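# Insert the steel peg fully into the block's hole

## Task

Push the steel peg completely into the hole in the block, without ever letting the block shift more than 1.5 cm from its starting spot; if it does, the attempt fails.

## Robot and tools

Robot: two arms, left_arm and right_arm, each with a parallel two-finger gripper. Base poses in the scene frame: left_arm at (+0.047, +0.368, +0.020) m, quat_wxyz (+1.000, 0, 0, -0.012); right_arm at (-0.002, -0.258, +0.020) m, quat_wxyz (+1.000, 0, 0, -0.014). A two-camera stand sits behind the arms. Cameras: cam_high and cam_low (fixed, 896x504) and cam_left_wrist and cam_right_wrist (carried on the arms).

Frames. Scene frame: origin at table-top height, midway between the nominal bases; +z up, +x out over the table, +y toward left_arm (arm names do not match image sides). Each arm's reported end_effector_position (m) and end_effector_quat_wxyz, plus its targets and velocities, are in that arm's own base frame. Fixed cameras and the table use the scene frame. Offsets you send are along the axes of that arm's current Hand target. Gripper fingers point along its +z axis and separate along its y axis; the reported position is the point between the pads, roughly 1 cm short of the fingertips. Printed poses can be a few centimetres off, more at long reach.

Row layout (shared by execute_actions and move): one flat list of 14 numbers, each in [-1, 1], covering both arms even if one is idle: dx, dy, dz, rx, ry, rz, opening for left_arm, then the same seven for right_arm. The first six are an offset (not a pose) from the arm's Hand target as it stood when the action or move began; 1.0 equals 0.6 m of translation or 180 degrees; rx, ry, rz form a single rotation vector. Sending the same offset again moves the arm further. Six zeros re-request the current Hand target. Opening is absolute, not an offset: +1 fully open (0.094 m), -1 closed. A 0 in the opening slot is a real command, so repeat the present opening to leave a gripper unchanged.

execute_actions: actions is a list of actions; each action is a list of up to 15 rows, one row per 1/30 s step, with the last row held if fewer are given. Every row in an action is measured from that action's starting Hand target, not from the prior row. cameras: list of names, ["all"], [] for none; null or omitted gives all cameras only for an empty actions list. An unknown camera name invalidates the call. An empty actions list just reports state and images.

move: target is one 14-number row or a list of up to 15 rows; every row is an offset from the same starting Hand targets. The grippers travel in straight lines, finishing together, taking at least 0.5 s and capped at 10 s total. speed: m/s, 0.002 to 2.9, default 0.25 (turns up to twice that in rad/s); one value or one per target. blend (m): corner rounding between listed targets; 0 stops at each. opening_speed: rate of opening change per second on the -1..+1 scale, at least 0.2. grip_force: newtons per finger pad, 10 to 50 (50 is full), per arm or shared; it persists, and below full the fingers close slowly. blocking=false returns after about 0.5 s while the move continues. The result adds a move: line, e.g. done, off_target, moving, held or fault, plus limits (paced means the sent pose was clipped; held means steps were withheld). Moves do not avoid obstacles or the other arm; faster motion means more lag, overshoot and harder contacts. Keep paths away from an arm's own base.

wait: seconds 0 to 10; arms keep their last command, a running move continues. stop: brakes a running move. zoom_image: camera (cam_high or cam_low) and region [x0, y0, x1, y1] in pixels, at most 504 by 504, from the latest image. finished_scene: scene is the current scene's number; call nothing after it.

Reading results. Hand target is the last commanded pose after clipping (orientation is clipped to within 40 degrees of the measured one each step). Grippers often rest a few centimetres short from friction or weight; this is not proof of contact. If one stays short, send the remaining gap as an offset. grip_measured uses the opening scale; empty it reads up to about 2.5 mm wide, and squeezing a hard part reads narrower than the part. grip_effort_nm is motor effort (negative closing), not pad force, and keeps a friction residue. Joint torques include arm weight and have offsets. Joint velocities may say within noise. Joint ranges (rad): waist -2.618 to 3.054, shoulder 0.000 to 3.142, elbow 0.000 to 3.142 (straight at 2.901), wrist pitch -1.571 to 1.571, wrist yaw -1.571 to 1.571, wrist roll -2.094 to 2.094.

Avoid: bumping or dragging the block (it must stay within 1.5 cm), dropping the peg, releasing it while it moves, fast impacts, hard pushes, the two arms or grippers touching or one gripper closing on the other's fingers, strain on wrist camera cables, and anything leaving the table. A blocked arm keeps pressing; command its target back beyond the gripper to relieve it. Long holding, stretched reach or pushing at unreachable poses heats motors: MOTOR HOT at 75 °C, fault fold at 90 °C, collapse at 100 °C. Loose objects may occasionally be nudged by outside pushes.

Each tool is called after "Call:" as name([rows], argument=value, ...), one row to a line, values as JSON.

## Session

Call:
execute_actions(actions=[])

Scene clock: 0.00 s.
left_arm: end_effector_position=(+0.3751, +0.0039, +0.1524) grip_measured=+1.000 grip_effort_nm=n/a end_effector_quat_wxyz=(+0.697, +0.008, +0.717, +0.010) | right_arm: end_effector_position=(+0.3694, -0.0428, +0.1254) grip_measured=+1.000 grip_effort_nm=n/a end_effector_quat_wxyz=(+0.664, +0.105, +0.737, -0.064)
Joint positions: left_arm=[0.011 1.517 0.196 1.292 0.008 0.027 0.094] | right_arm=[-0.008 1.575 0.189 1.273 0.229 0.071 0.094]
Joint velocities: within noise
Joint torques (N m): no reading
Heat: left arm: 28 °C; right arm: 28 °C.
Hand target: left_arm +0.3756, +0.0040, +0.1519; +0.695, +0.008, +0.719, +0.011 | right_arm +0.3715, -0.0430, +0.1340; +0.675, +0.106, +0.728, -0.063
Tool commands: left_gripper/opening=+1.0 right_gripper/opening=+1.0

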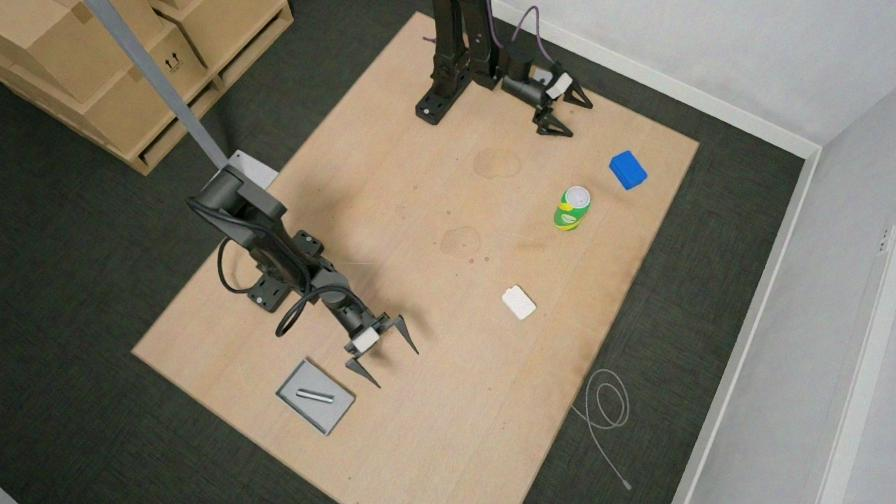

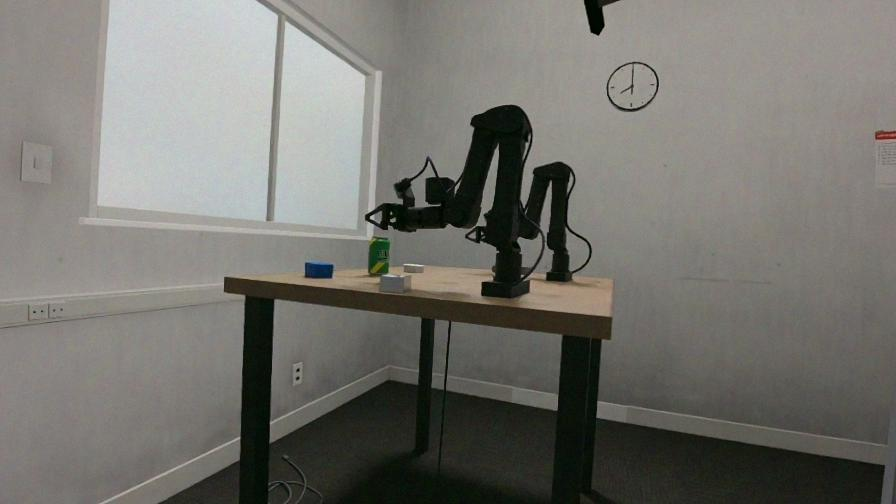

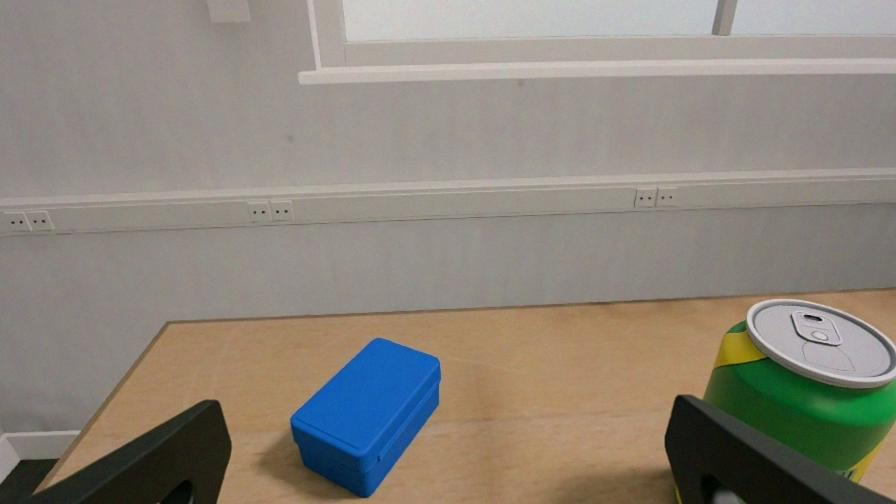

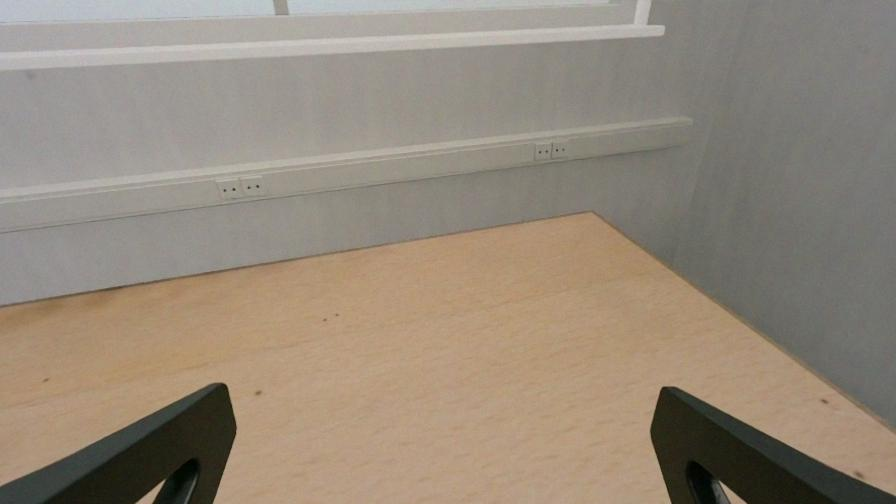

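Call:
zoom_image(camera="cam_high", region=[240, 320, 440, 460])

Call:
zoom_image(camera="cam_high", region=[470, 130, 670, 330])

Call:
zoom_image(camera="cam_low", region=[280, 220, 480, 320])

Scaled by 2.520.

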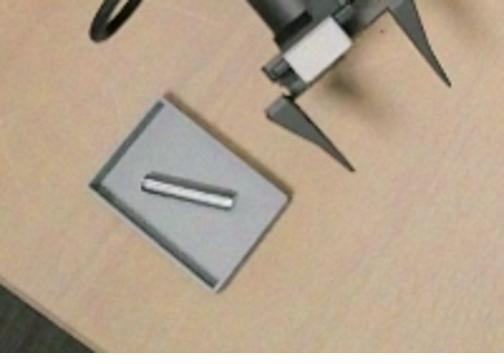

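Scaled by 2.520.

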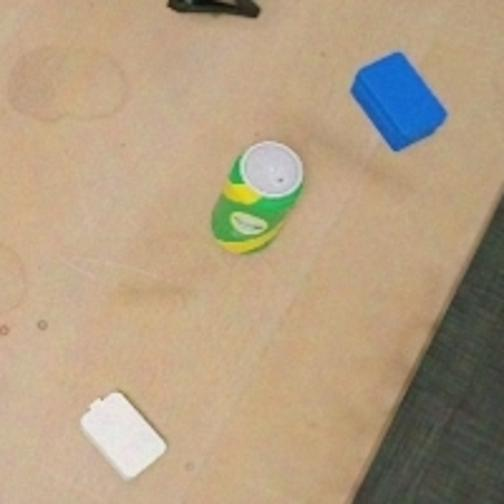

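Scaled by 2.520.

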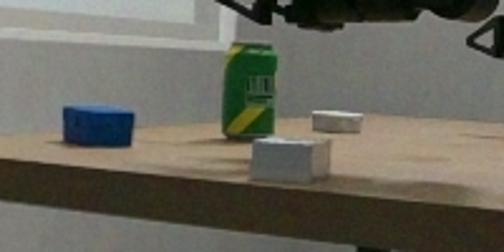

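Call:
zoom_image(camera="cam_high", region=[410, 0, 620, 140])

Scaled by 2.400.

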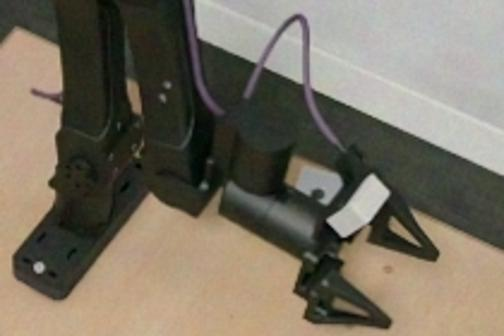

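Call:
move(target=[-0.247, -0.09, -0.126, 0.008, 0.489, -0.005, 1, -0.2445, -0.3178, -0.1993, -0.1687, 0.4548, -0.208, 1], cameras=["all"])

Scene clock: 23.90 s.
left_arm: end_effector_position=(+0.3112, -0.0511, +0.2905) grip_measured=+1.000 grip_effort_nm=-0.03 end_effector_quat_wxyz=(+0.184, +0.000, +0.983, -0.024) | right_arm: end_effector_position=(+0.2223, -0.2119, +0.2644) grip_measured=+1.000 grip_effort_nm=0.03 end_effector_quat_wxyz=(+0.072, -0.253, +0.958, -0.116)
Joint positions: left_arm=[-0.175 1.552 1.906 -1.552 -0.017 -0.171 0.094] | right_arm=[-0.765 1.568 1.837 -1.566 -0.001 -1.281 0.094]
Joint torques (N m): left_arm=[-0.54 -5.9 8.05 0.91 0.13 -0.03] | right_arm=[-0.21 -7.99 6.74 0.61 -0.07 -0.11]
Heat: left arm: 29 °C; right arm: 31 °C.
Hand target: left_arm +0.3052, -0.0543, +0.3010; +0.000, +0.001, +1.000, +0.000 | right_arm +0.2198, -0.2099, +0.2799; +0.000, -0.258, +0.966, +0.000
Off the commanded pose: left_arm 0.013 m, 21 deg | right_arm 0.016 m, 16 deg.
joint sent to its limit (left arm) — joint 4 (wrist pitch), lower limit. The joint targets are off in orientation, not in position.
joint sent to its limit (right arm) — joint 4 (wrist pitch), lower limit. The joint targets are off in orientation, not in position.
move: off_target (left_arm, right_arm)

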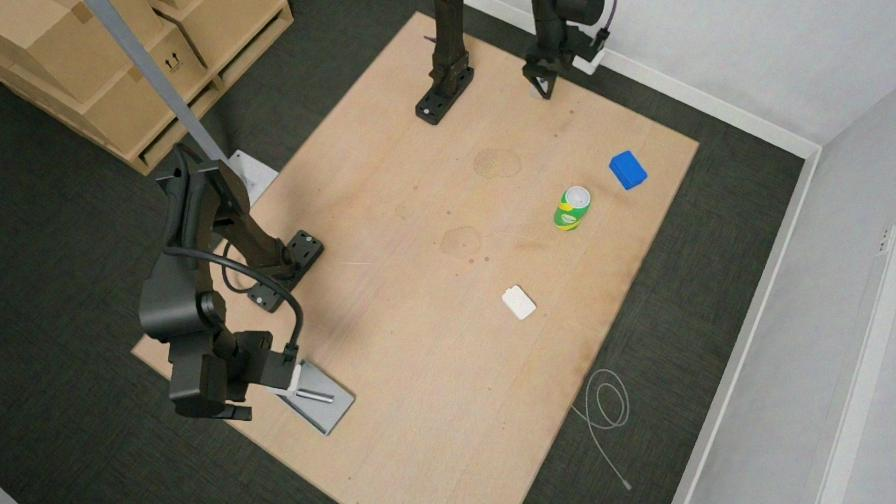

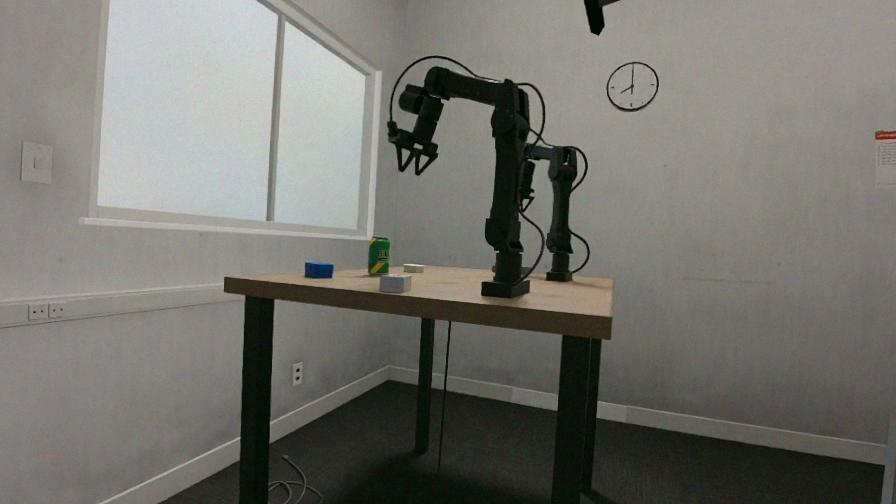

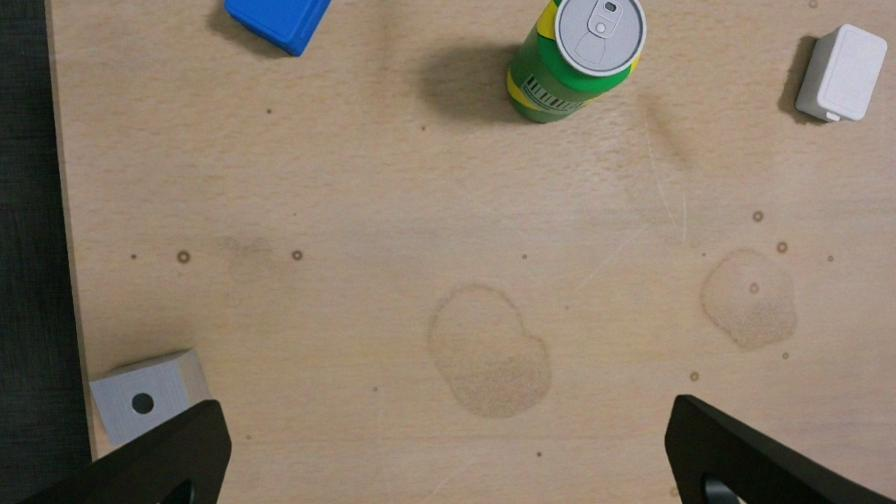

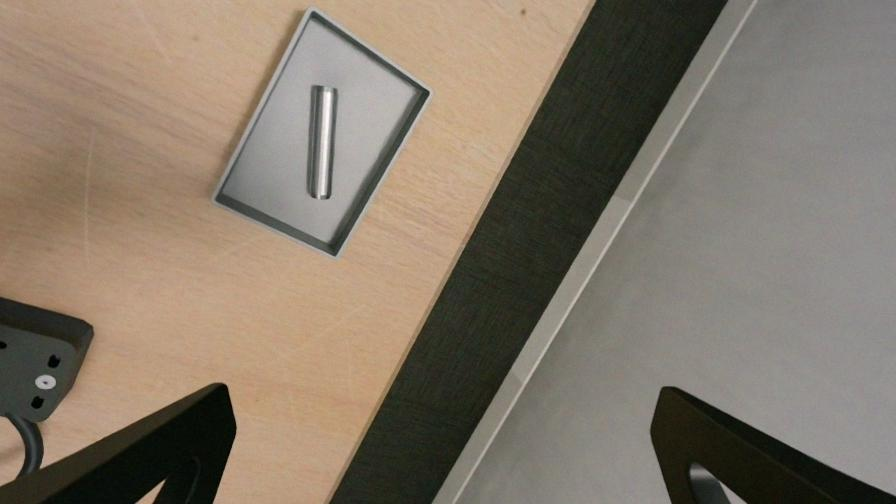

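Call:
move(target=[0.092, 0.257, 0.252, 0, 0, 0, 1, 0, 0, 0.2, 0, 0, 0, 1], cameras=["all"])

Scene clock: 39.80 s.
left_arm: end_effector_position=(+0.2520, +0.0977, +0.1547) grip_measured=+1.000 grip_effort_nm=-0.03 end_effector_quat_wxyz=(+0.006, -0.002, +1.000, -0.003) | right_arm: end_effector_position=(+0.2182, -0.2086, +0.1601) grip_measured=+1.000 grip_effort_nm=0.03 end_effector_quat_wxyz=(-0.003, -0.255, +0.967, +0.003)
Joint positions: left_arm=[0.373 1.56 1.41 -1.412 0.01 0.37 0.094] | right_arm=[-0.765 1.699 1.579 -1.46 0.002 -1.282 0.094]
Joint torques (N m): left_arm=[0.23 -4.96 5.22 0.53 -0.06 0.08] | right_arm=[-0.1 -7.15 4.68 0.25 -0.06 -0.17]
Heat: left arm: 30 °C; right arm: 30 °C.
Hand target: left_arm +0.2505, +0.1001, +0.1499; +0.000, +0.001, +1.000, +0.000 | right_arm +0.2197, -0.2098, +0.1599; +0.000, -0.258, +0.966, +0.000
Off the commanded pose: left_arm 0.006 m, 1 deg | right_arm 0.002 m, 1 deg.
move: done

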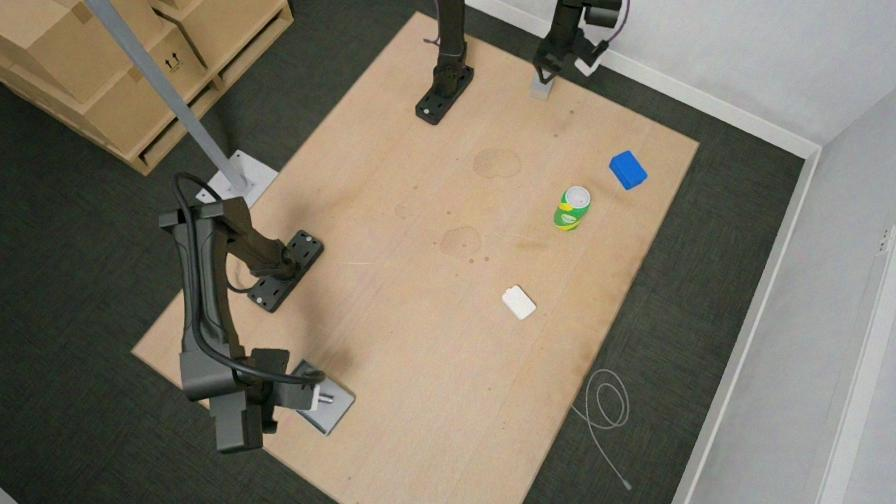

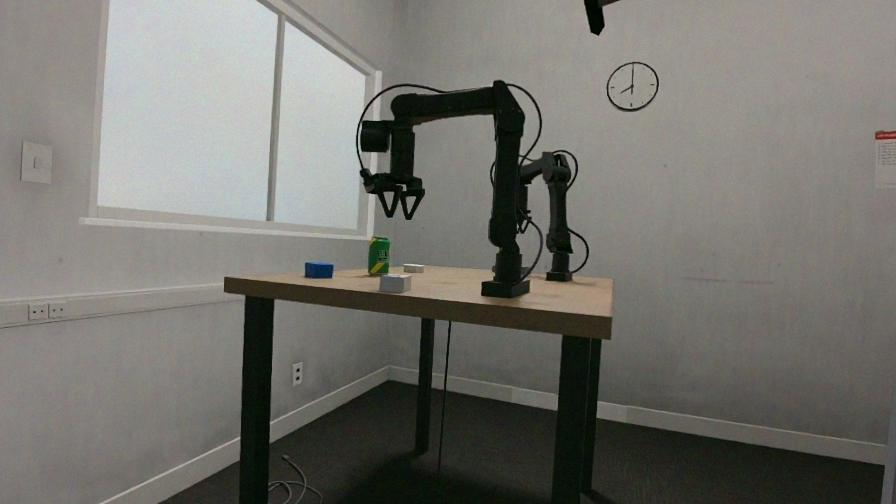

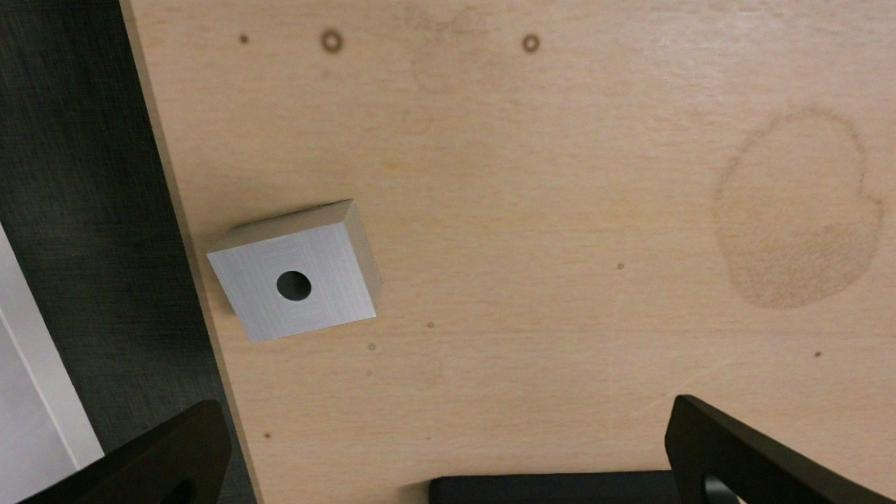

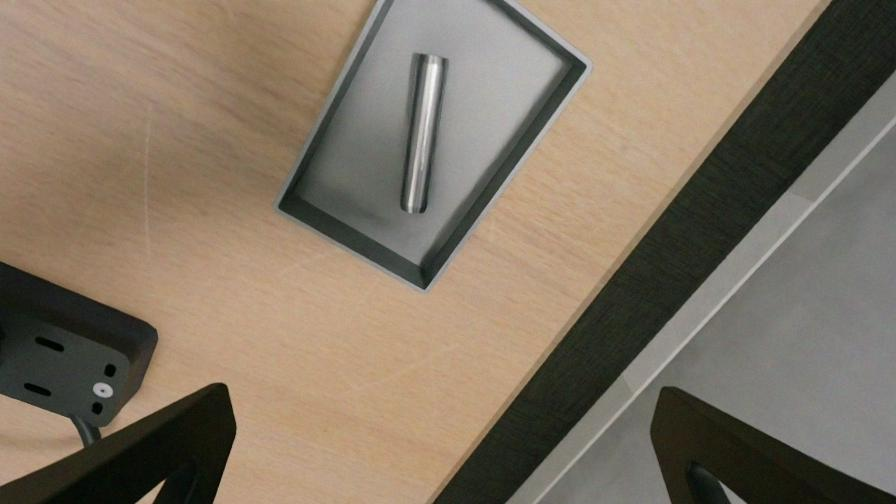

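Call:
zoom_image(camera="cam_left_wrist", region=[190, 180, 400, 350])

Call:
zoom_image(camera="cam_right_wrist", region=[270, 0, 600, 300])

Scaled by 2.400.

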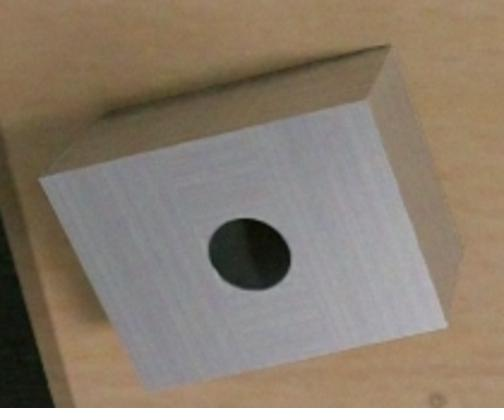

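Scaled by 1.527.

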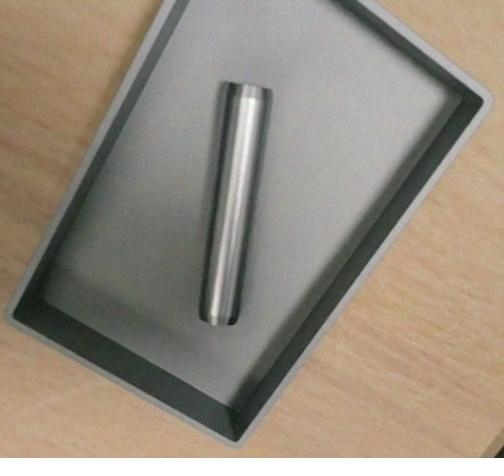

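Call:
move(target=[0.084, 0.128, 0.083, 0, 0, 0, -0.9, -0.0545, 0.02, 0.15, 0, 0, 0.0456, -0.04], cameras=["cam_high", "cam_left_wrist", "cam_right_wrist"])

Scene clock: 72.40 s.
left_arm: end_effector_position=(+0.2027, +0.1787, +0.1052) grip_measured=-0.898 grip_effort_nm=-0.14 end_effector_quat_wxyz=(+0.003, -0.002, +1.000, +0.004) | right_arm: end_effector_position=(+0.2394, -0.1839, +0.0715) grip_measured=-0.039 grip_effort_nm=-0.04 end_effector_quat_wxyz=(-0.003, -0.189, +0.982, +0.002)
Joint positions: left_arm=[0.717 1.56 1.213 -1.214 -0.002 0.713 0.005] | right_arm=[-0.657 1.716 1.245 -1.106 0.002 -1.038 0.045]
Joint torques (N m): left_arm=[0.21 -5.23 4.83 0.54 0.06 0.08] | right_arm=[0.34 -7.05 4.57 0.27 -0.02 0.02]
Heat: left arm: 28 °C; right arm: 28 °C.
Hand target: left_arm +0.2004, +0.1770, +0.1001; +0.000, +0.001, +1.000, +0.000 | right_arm +0.2421, -0.1830, +0.0699; +0.000, -0.189, +0.982, +0.000
Off the commanded pose: left_arm 0.006 m, 1 deg | right_arm 0.003 m, 0 deg.
move: done
Images, in order (width x height): cam_high 896x504, cam_left_wrist 896x504, cam_right_wrist 896x504.

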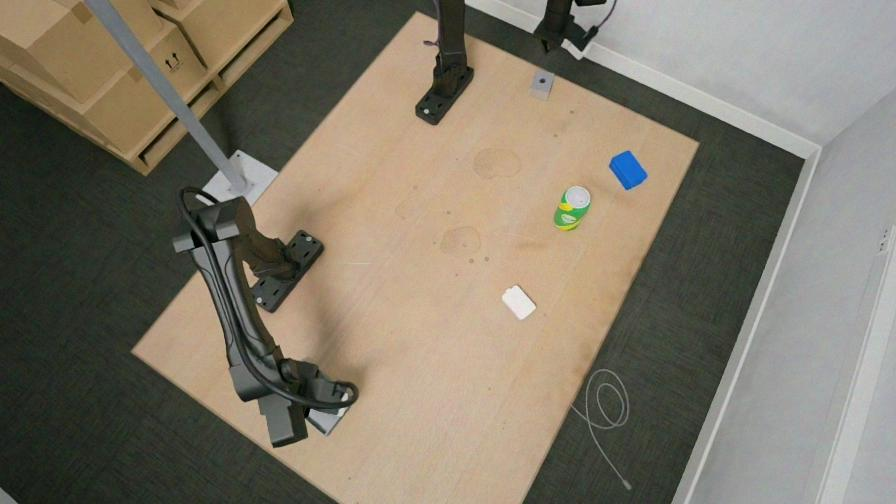

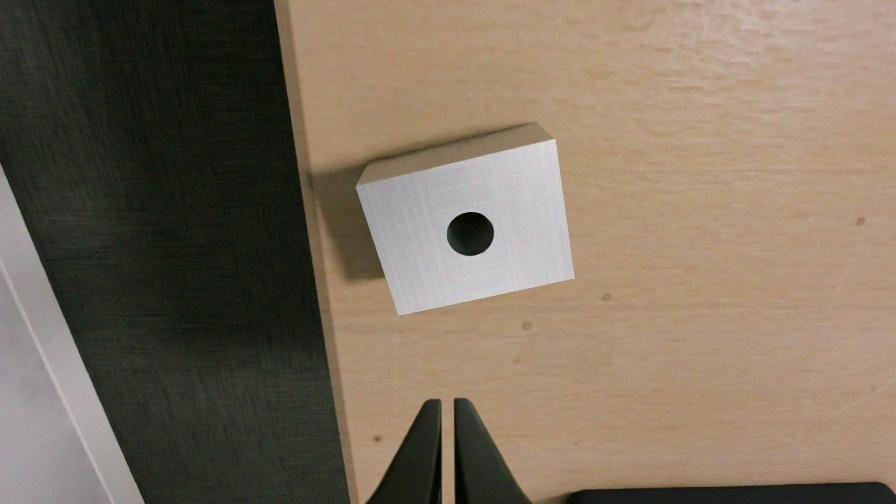

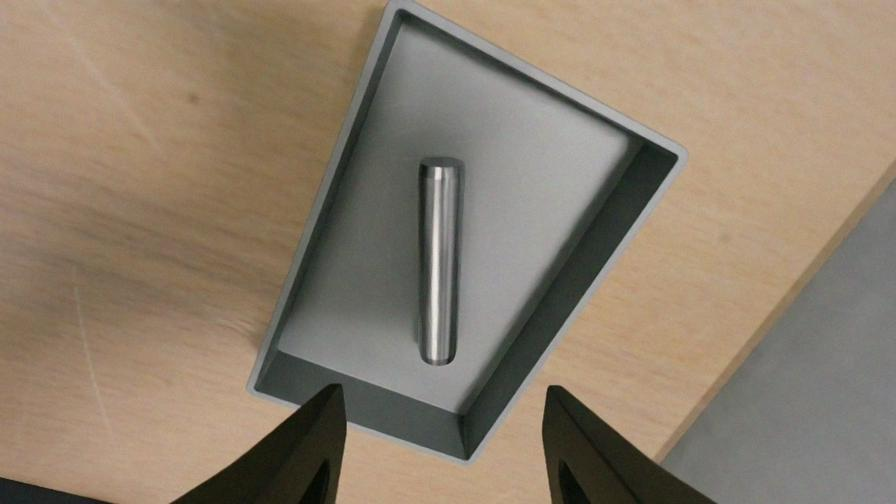

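Call:
move(target=[0, 0, 0, 0, 0, 0, -0.9, -0.0117, 0.005, 0.0833, 0, 0, 0.0105, -0.04], cameras=["cam_right_wrist", "cam_left_wrist"], speed=0.15)

Scene clock: 82.97 s.
left_arm: end_effector_position=(+0.2028, +0.1788, +0.1052) grip_measured=-0.898 grip_effort_nm=-0.15 end_effector_quat_wxyz=(+0.003, -0.002, +1.000, +0.004) | right_arm: end_effector_position=(+0.2444, -0.1784, +0.0218) grip_measured=-0.039 grip_effort_nm=-0.04 end_effector_quat_wxyz=(-0.003, -0.173, +0.985, +0.002)
Joint positions: left_arm=[0.717 1.56 1.213 -1.214 -0.002 0.713 0.005] | right_arm=[-0.633 1.78 1.113 -0.91 0.002 -0.98 0.045]
Joint torques (N m): left_arm=[0.2 -5.26 4.83 0.53 0.06 0.09] | right_arm=[0.5 -7.08 4.05 0.31 -0.05 0.01]
Heat: left arm: 28 °C; right arm: 28 °C.
Hand target: left_arm +0.2004, +0.1771, +0.1001; +0.000, +0.001, +1.000, +0.000 | right_arm +0.2474, -0.1776, +0.0199; +0.000, -0.172, +0.985, +0.000
Off the commanded pose: left_arm 0.006 m, 1 deg | right_arm 0.004 m, 0 deg.
move: done
Images, in order (width x height): cam_left_wrist 896x504, cam_right_wrist 896x504.

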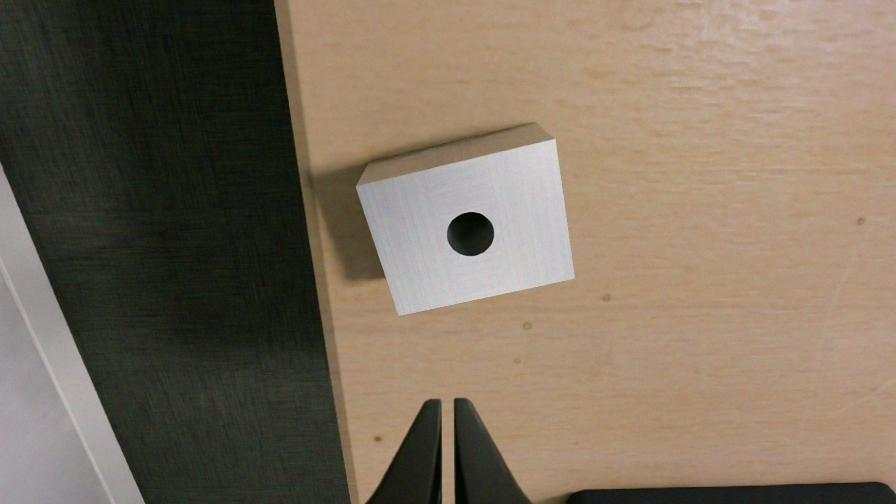

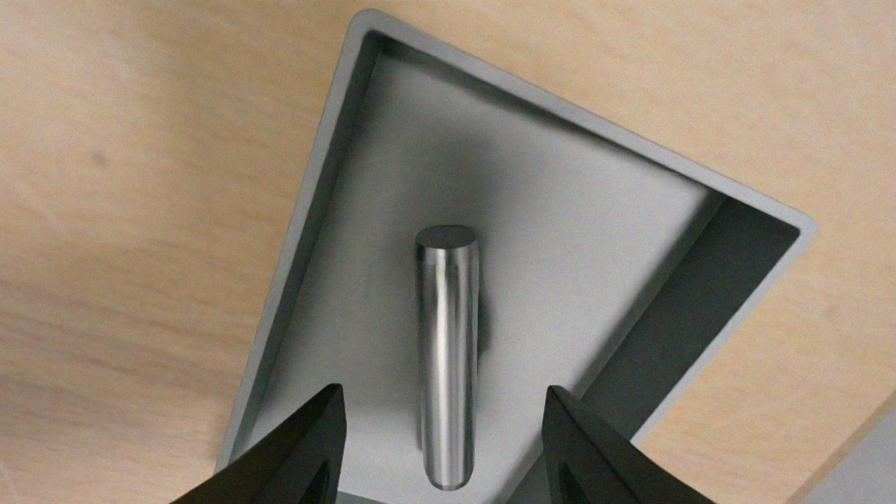

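Call:
move(target=[0, 0, 0, 0, 0, 0, -0.9, 0, 0, 0.03, 0, 0, 0, -0.04], cameras=["cam_right_wrist", "cam_high"], speed=0.06)

Scene clock: 86.60 s.
left_arm: end_effector_position=(+0.2028, +0.1788, +0.1052) grip_measured=-0.898 grip_effort_nm=-0.15 end_effector_quat_wxyz=(+0.003, -0.002, +1.000, +0.004) | right_arm: end_effector_position=(+0.2453, -0.1791, +0.0051) grip_measured=-0.039 grip_effort_nm=-0.04 end_effector_quat_wxyz=(-0.001, -0.172, +0.985, +0.000)
Joint positions: left_arm=[0.717 1.56 1.213 -1.214 -0.002 0.713 0.005] | right_arm=[-0.633 1.809 1.075 -0.839 0.002 -0.979 0.045]
Joint torques (N m): left_arm=[0.21 -5.26 4.83 0.53 0.06 0.09] | right_arm=[0.42 -7.19 4.11 0.39 -0.04 -0.05]
Heat: left arm: 28 °C; right arm: 28 °C.
Hand target: left_arm +0.2004, +0.1771, +0.1001; +0.000, +0.001, +1.000, +0.000 | right_arm +0.2475, -0.1776, +0.0019; +0.000, -0.172, +0.985, +0.000
Off the commanded pose: left_arm 0.006 m, 1 deg | right_arm 0.004 m, 0 deg.
move: done
Images, in order (width x height): cam_high 896x504, cam_right_wrist 896x504.

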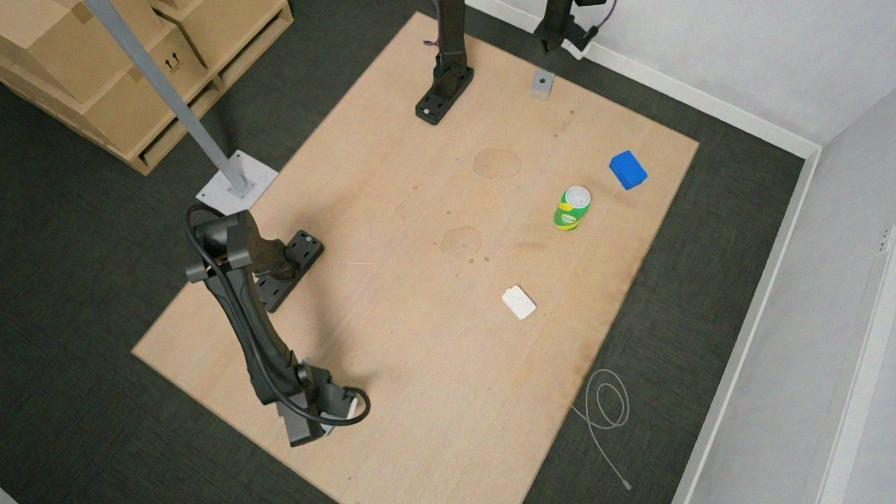

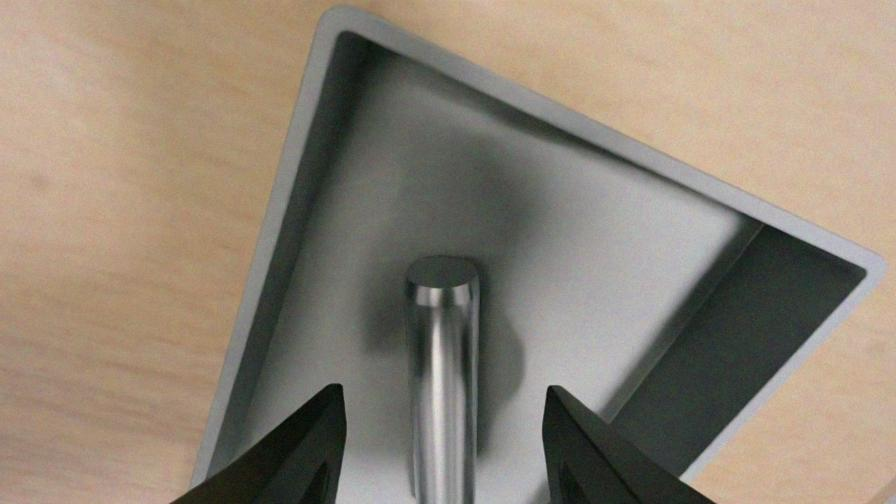

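Call:
move(target=[0, 0, 0, 0, 0, 0, -0.9, 0, 0.003, 0.018, 0, 0, 0, -0.04], cameras=["cam_right_wrist"], speed=0.04)

Scene clock: 88.53 s.
left_arm: end_effector_position=(+0.2028, +0.1788, +0.1052) grip_measured=-0.898 grip_effort_nm=-0.15 end_effector_quat_wxyz=(+0.003, -0.002, +1.000, +0.004) | right_arm: end_effector_position=(+0.2448, -0.1777, -0.0053) grip_measured=-0.039 grip_effort_nm=-0.04 end_effector_quat_wxyz=(-0.001, -0.172, +0.985, -0.001)
Joint positions: left_arm=[0.717 1.56 1.213 -1.214 -0.002 0.713 0.005] | right_arm=[-0.63 1.824 1.047 -0.795 0.002 -0.976 0.045]
Joint torques (N m): left_arm=[0.2 -5.23 4.85 0.53 0.06 0.09] | right_arm=[0.46 -6.95 3.81 0.27 -0.05 -0.02]
Heat: left arm: 28 °C; right arm: 28 °C.
Hand target: left_arm +0.2004, +0.1771, +0.1001; +0.000, +0.001, +1.000, +0.000 | right_arm +0.2468, -0.1757, -0.0089; +0.000, -0.173, +0.985, +0.001
Off the commanded pose: left_arm 0.006 m, 1 deg | right_arm 0.005 m, 0 deg.
move: done
Images, in order (width x height): cam_right_wrist 896x504.

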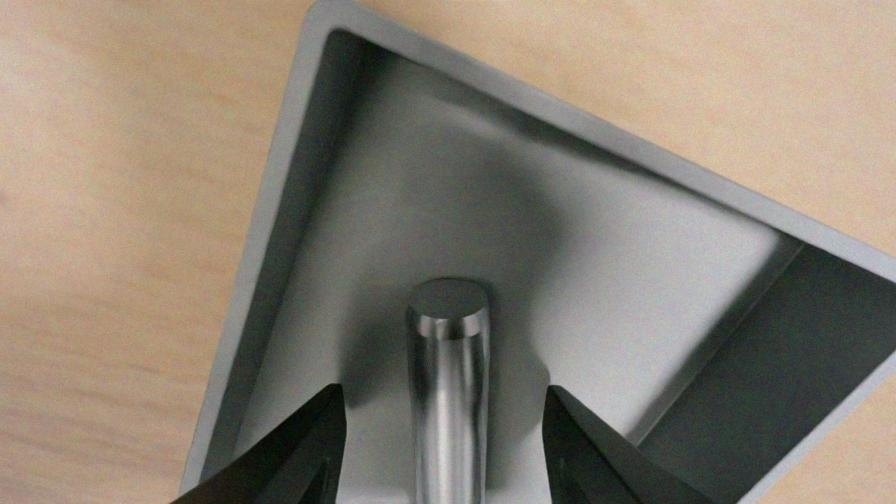

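Call:
move(target=[0, 0, 0, 0, 0, 0, -0.9, 0, 0, 0, 0, 0, 0, -0.9], cameras=["cam_right_wrist"], opening_speed=0.6)

Scene clock: 92.37 s.
left_arm: end_effector_position=(+0.2028, +0.1788, +0.1052) grip_measured=-0.898 grip_effort_nm=-0.14 end_effector_quat_wxyz=(+0.003, -0.002, +1.000, +0.004) | right_arm: end_effector_position=(+0.2450, -0.1780, -0.0053) grip_measured=-0.675 grip_effort_nm=-1.00 end_effector_quat_wxyz=(-0.001, -0.172, +0.985, -0.001)
Joint positions: left_arm=[0.717 1.56 1.213 -1.214 -0.002 0.713 0.005] | right_arm=[-0.63 1.824 1.047 -0.793 0.003 -0.976 0.015]
Joint torques (N m): left_arm=[0.2 -5.26 4.85 0.53 0.06 0.1] | right_arm=[0.4 -6.98 3.78 0.32 -0.01 -0.01]
Heat: left arm: 28 °C; right arm: 27 °C.
Hand target: left_arm +0.2004, +0.1771, +0.1001; +0.000, +0.001, +1.000, +0.000 | right_arm +0.2468, -0.1758, -0.0089; +0.000, -0.172, +0.985, +0.000
Off the commanded pose: left_arm 0.006 m, 1 deg | right_arm 0.005 m, 0 deg.
move: done
Images, in order (width x height): cam_right_wrist 896x504.

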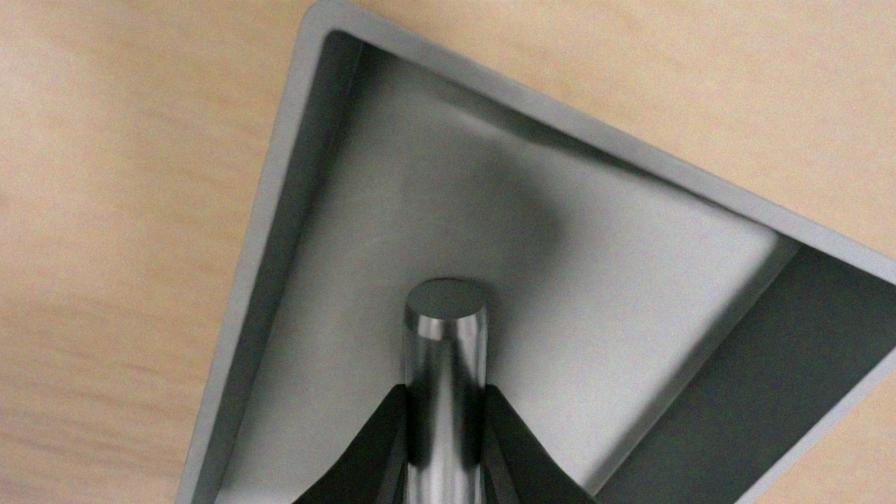

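Call:
move([
  [-0.216, -0.2952, -0.1, 0, -0.5, 0, 0.06, 0, 0, -0.2167, 0, 0, 0, -0.9],
  [-0.0028, -0.8602, -0.0667, 0.2557, -0.4511, 0.2557, 0.06, -0.2832, 0.5397, -0.2567, 0, 0, 0.437, -0.9],
], cameras=["all"], speed=0.3, blend=[0.03, 0])

Scene clock: 112.63 s.
left_arm: end_effector_position=(+0.2003, -0.3325, +0.1230) grip_measured=+0.058 grip_effort_nm=0.08 end_effector_quat_wxyz=(+0.594, +0.358, +0.638, -0.335) | right_arm: end_effector_position=(+0.2923, +0.1859, +0.1396) grip_measured=-0.675 grip_effort_nm=-1.00 end_effector_quat_wxyz=(-0.008, +0.487, +0.873, -0.001)
Joint positions: left_arm=[-1.038 1.716 0.227 1.42 -0.014 -0.003 0.05] | right_arm=[0.556 1.869 1.704 -1.416 -0.014 1.574 0.015]
Joint torques (N m): left_arm=[-0.49 -3.56 5.53 2.71 0.08 0.03] | right_arm=[0.03 -8.05 7.42 0 0.1 0]
Heat: left arm: 28 °C; right arm: 27 °C.
Hand target: left_arm +0.2007, -0.3390, +0.1398; +0.615, +0.350, +0.615, -0.349 | right_arm +0.2966, +0.1863, +0.1455; +0.000, +0.491, +0.871, +0.000
Off the commanded pose: left_arm 0.018 m, 4 deg | right_arm 0.007 m, 1 deg.
move: off_target (left_arm)

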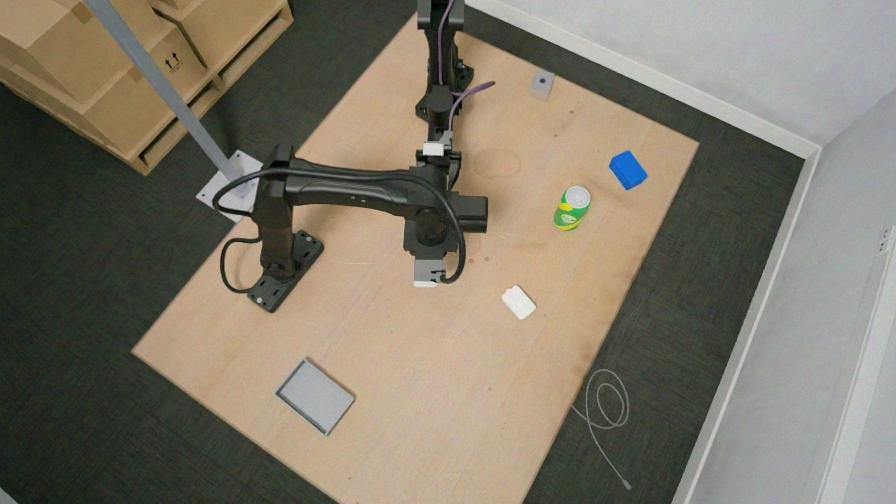

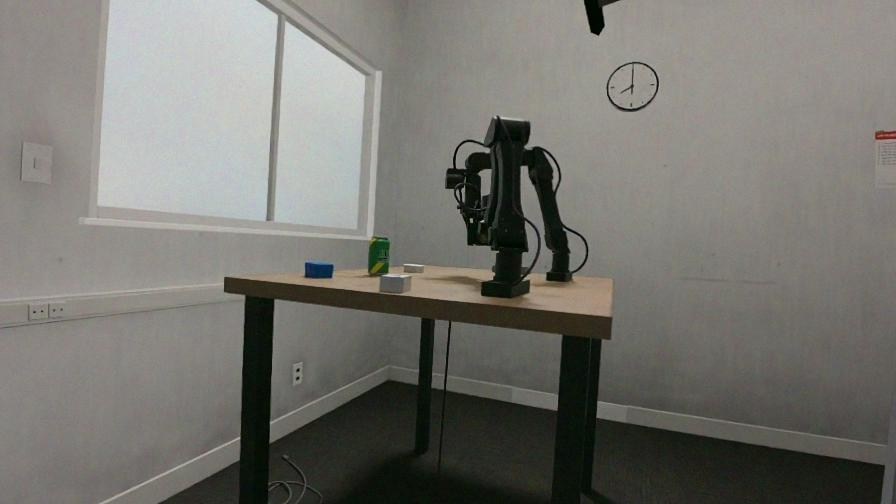

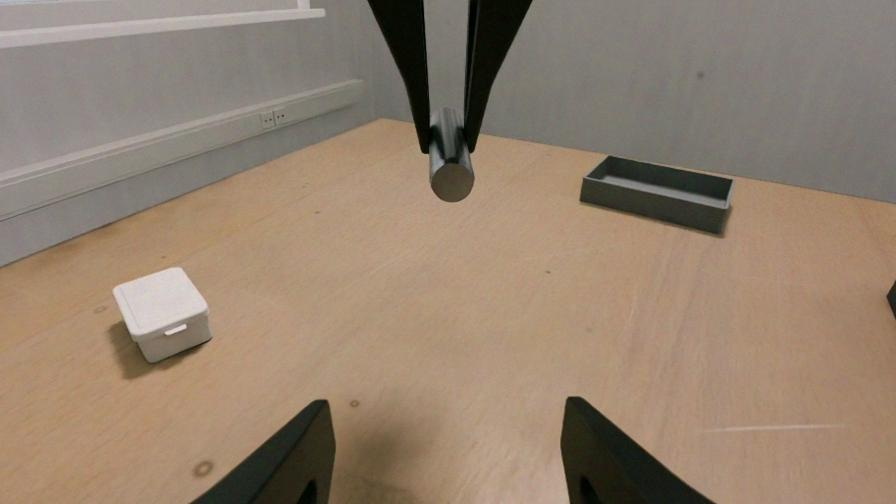

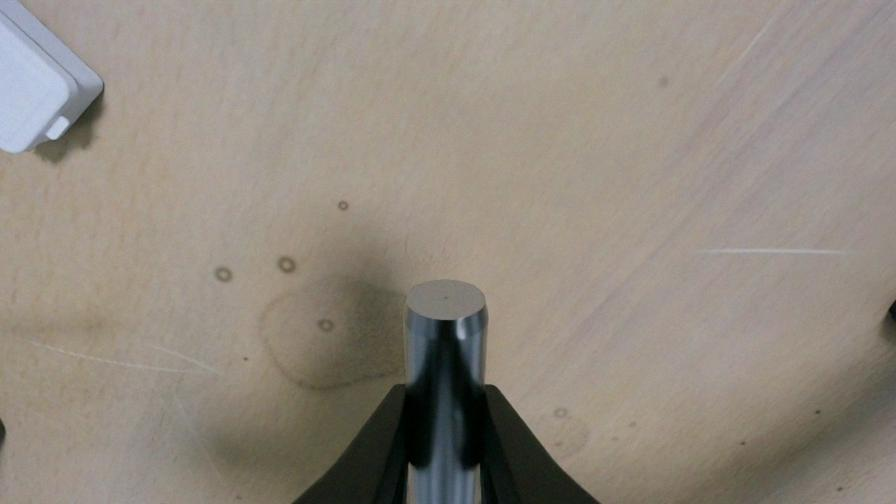

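Call:
move(target=[-0.07, 0, 0, 0, -0.022, 0, 0.06, 0, 0, 0, 0, 0, 0, -0.9], cameras=["cam_left_wrist"], speed=0.15)

Call:
zoom_image(camera="cam_left_wrist", region=[340, 100, 560, 460])

Scene clock: 121.70 s.
left_arm: end_effector_position=(+0.2014, -0.3345, +0.1730) grip_measured=+0.058 grip_effort_nm=0.08 end_effector_quat_wxyz=(+0.631, +0.337, +0.601, -0.356) | right_arm: end_effector_position=(+0.2923, +0.1859, +0.1396) grip_measured=-0.675 grip_effort_nm=-1.00 end_effector_quat_wxyz=(-0.008, +0.488, +0.873, -0.001)
Joint positions: left_arm=[-1.038 1.572 0.255 1.367 -0.013 -0.003 0.05] | right_arm=[0.556 1.869 1.704 -1.416 -0.014 1.575 0.015]
Joint torques (N m): left_arm=[-0.5 -5.18 6.57 1.96 0.07 0.04] | right_arm=[0.12 -8.08 7.49 0.02 0.12 -0.01]
Heat: left arm: 30 °C; right arm: 27 °C.
Hand target: left_arm +0.2006, -0.3390, +0.1819; +0.636, +0.337, +0.593, -0.361 | right_arm +0.2967, +0.1864, +0.1455; +0.000, +0.491, +0.871, +0.000
Off the commanded pose: left_arm 0.010 m, 1 deg | right_arm 0.007 m, 1 deg.
move: done
Images, in order (width x height): cam_left_wrist 896x504.

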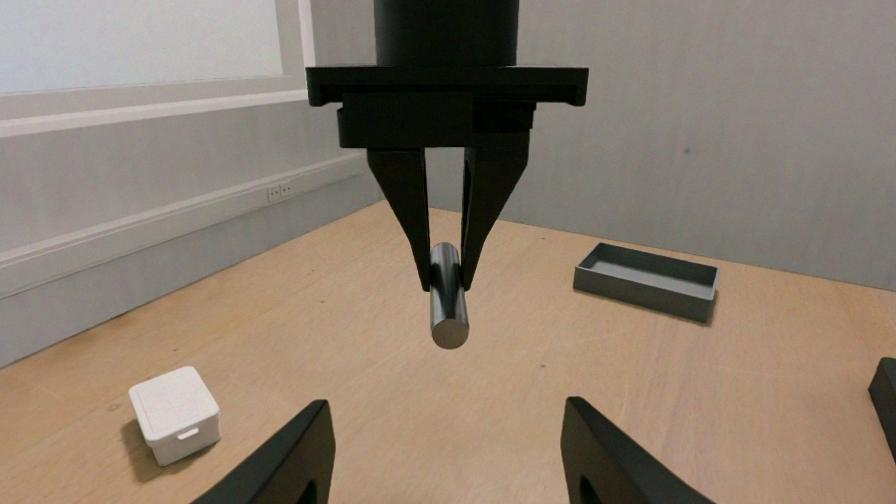

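Scaled by 1.400.

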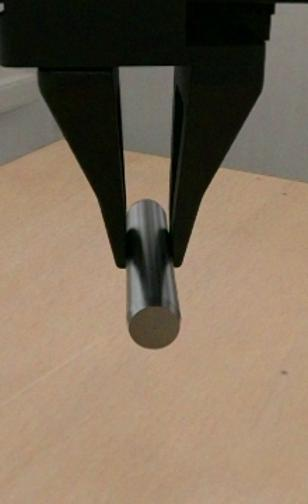

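Call:
move(target=[0.0467, 0, 0.0, 0, 0.0139, 0, 0.06, 0, 0, 0, 0, 0, 0, -0.9], cameras=["cam_left_wrist"], speed=0.15)

Scene clock: 125.17 s.
left_arm: end_effector_position=(+0.2033, -0.3377, +0.1454) grip_measured=+0.058 grip_effort_nm=0.08 end_effector_quat_wxyz=(+0.612, +0.348, +0.621, -0.345) | right_arm: end_effector_position=(+0.2923, +0.1859, +0.1396) grip_measured=-0.675 grip_effort_nm=-1.00 end_effector_quat_wxyz=(-0.008, +0.488, +0.873, -0.001)
Joint positions: left_arm=[-1.038 1.668 0.255 1.399 -0.013 -0.003 0.05] | right_arm=[0.556 1.869 1.704 -1.416 -0.014 1.575 0.015]
Joint torques (N m): left_arm=[-0.49 -3.59 4.88 2.52 0.07 0.04] | right_arm=[0.34 -8.03 7.54 0.05 0.16 0.05]
Heat: left arm: 31 °C; right arm: 27 °C.
Hand target: left_arm +0.2017, -0.3407, +0.1538; +0.623, +0.345, +0.607, -0.354 | right_arm +0.2967, +0.1864, +0.1455; +0.000, +0.491, +0.871, +0.000
Off the commanded pose: left_arm 0.009 m, 2 deg | right_arm 0.007 m, 1 deg.
move: done
Images, in order (width x height): cam_left_wrist 896x504.

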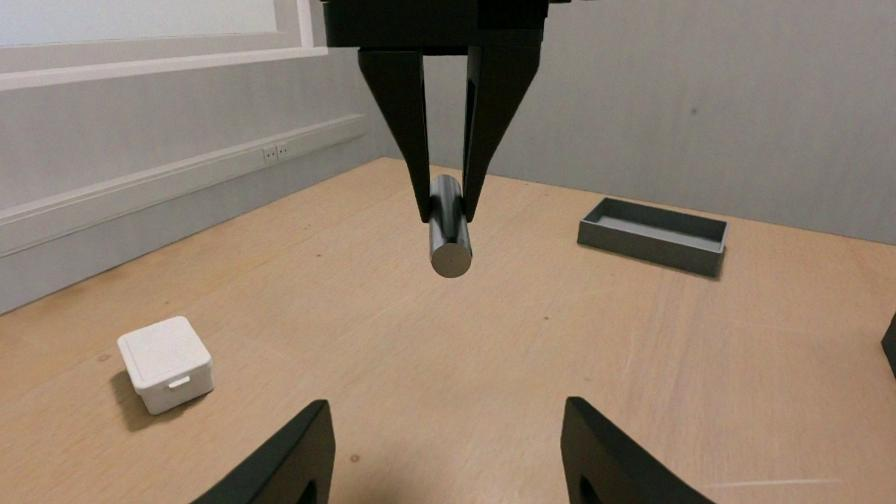

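Call:
move(target=[0, -0.0043, 0.1, -0.0067, 0, 0, 0.06, 0, 0, 0, 0, 0, 0, -0.9], cameras=["cam_left_wrist"], speed=0.12)

Scene clock: 131.40 s.
left_arm: end_effector_position=(+0.2272, -0.3893, +0.1585) grip_measured=+0.058 grip_effort_nm=0.08 end_effector_quat_wxyz=(+0.626, +0.340, +0.606, -0.354) | right_arm: end_effector_position=(+0.2923, +0.1859, +0.1396) grip_measured=-0.675 grip_effort_nm=-1.00 end_effector_quat_wxyz=(-0.008, +0.488, +0.873, -0.001)
Joint positions: left_arm=[-1.057 1.821 0.483 1.372 -0.03 -0.003 0.05] | right_arm=[0.556 1.869 1.704 -1.416 -0.014 1.575 0.015]
Joint torques (N m): left_arm=[-0.64 -4.81 6.52 1.99 -0.16 0.04] | right_arm=[0.36 -8.17 7.36 0.07 0.15 0.04]
Heat: left arm: 31 °C; right arm: 28 °C.
Hand target: left_arm +0.2301, -0.3936, +0.1554; +0.626, +0.339, +0.610, -0.347 | right_arm +0.2967, +0.1864, +0.1455; +0.000, +0.491, +0.871, +0.000
Off the commanded pose: left_arm 0.006 m, 1 deg | right_arm 0.007 m, 1 deg.
move: done
Images, in order (width x height): cam_left_wrist 896x504.

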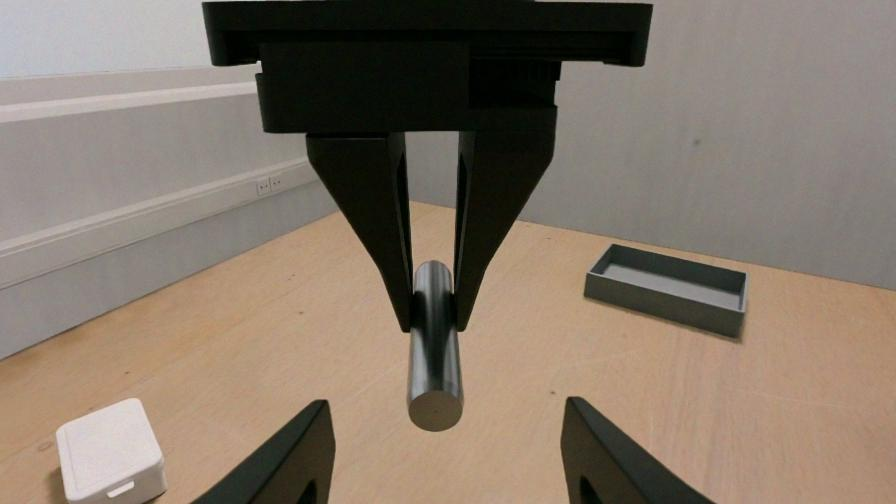

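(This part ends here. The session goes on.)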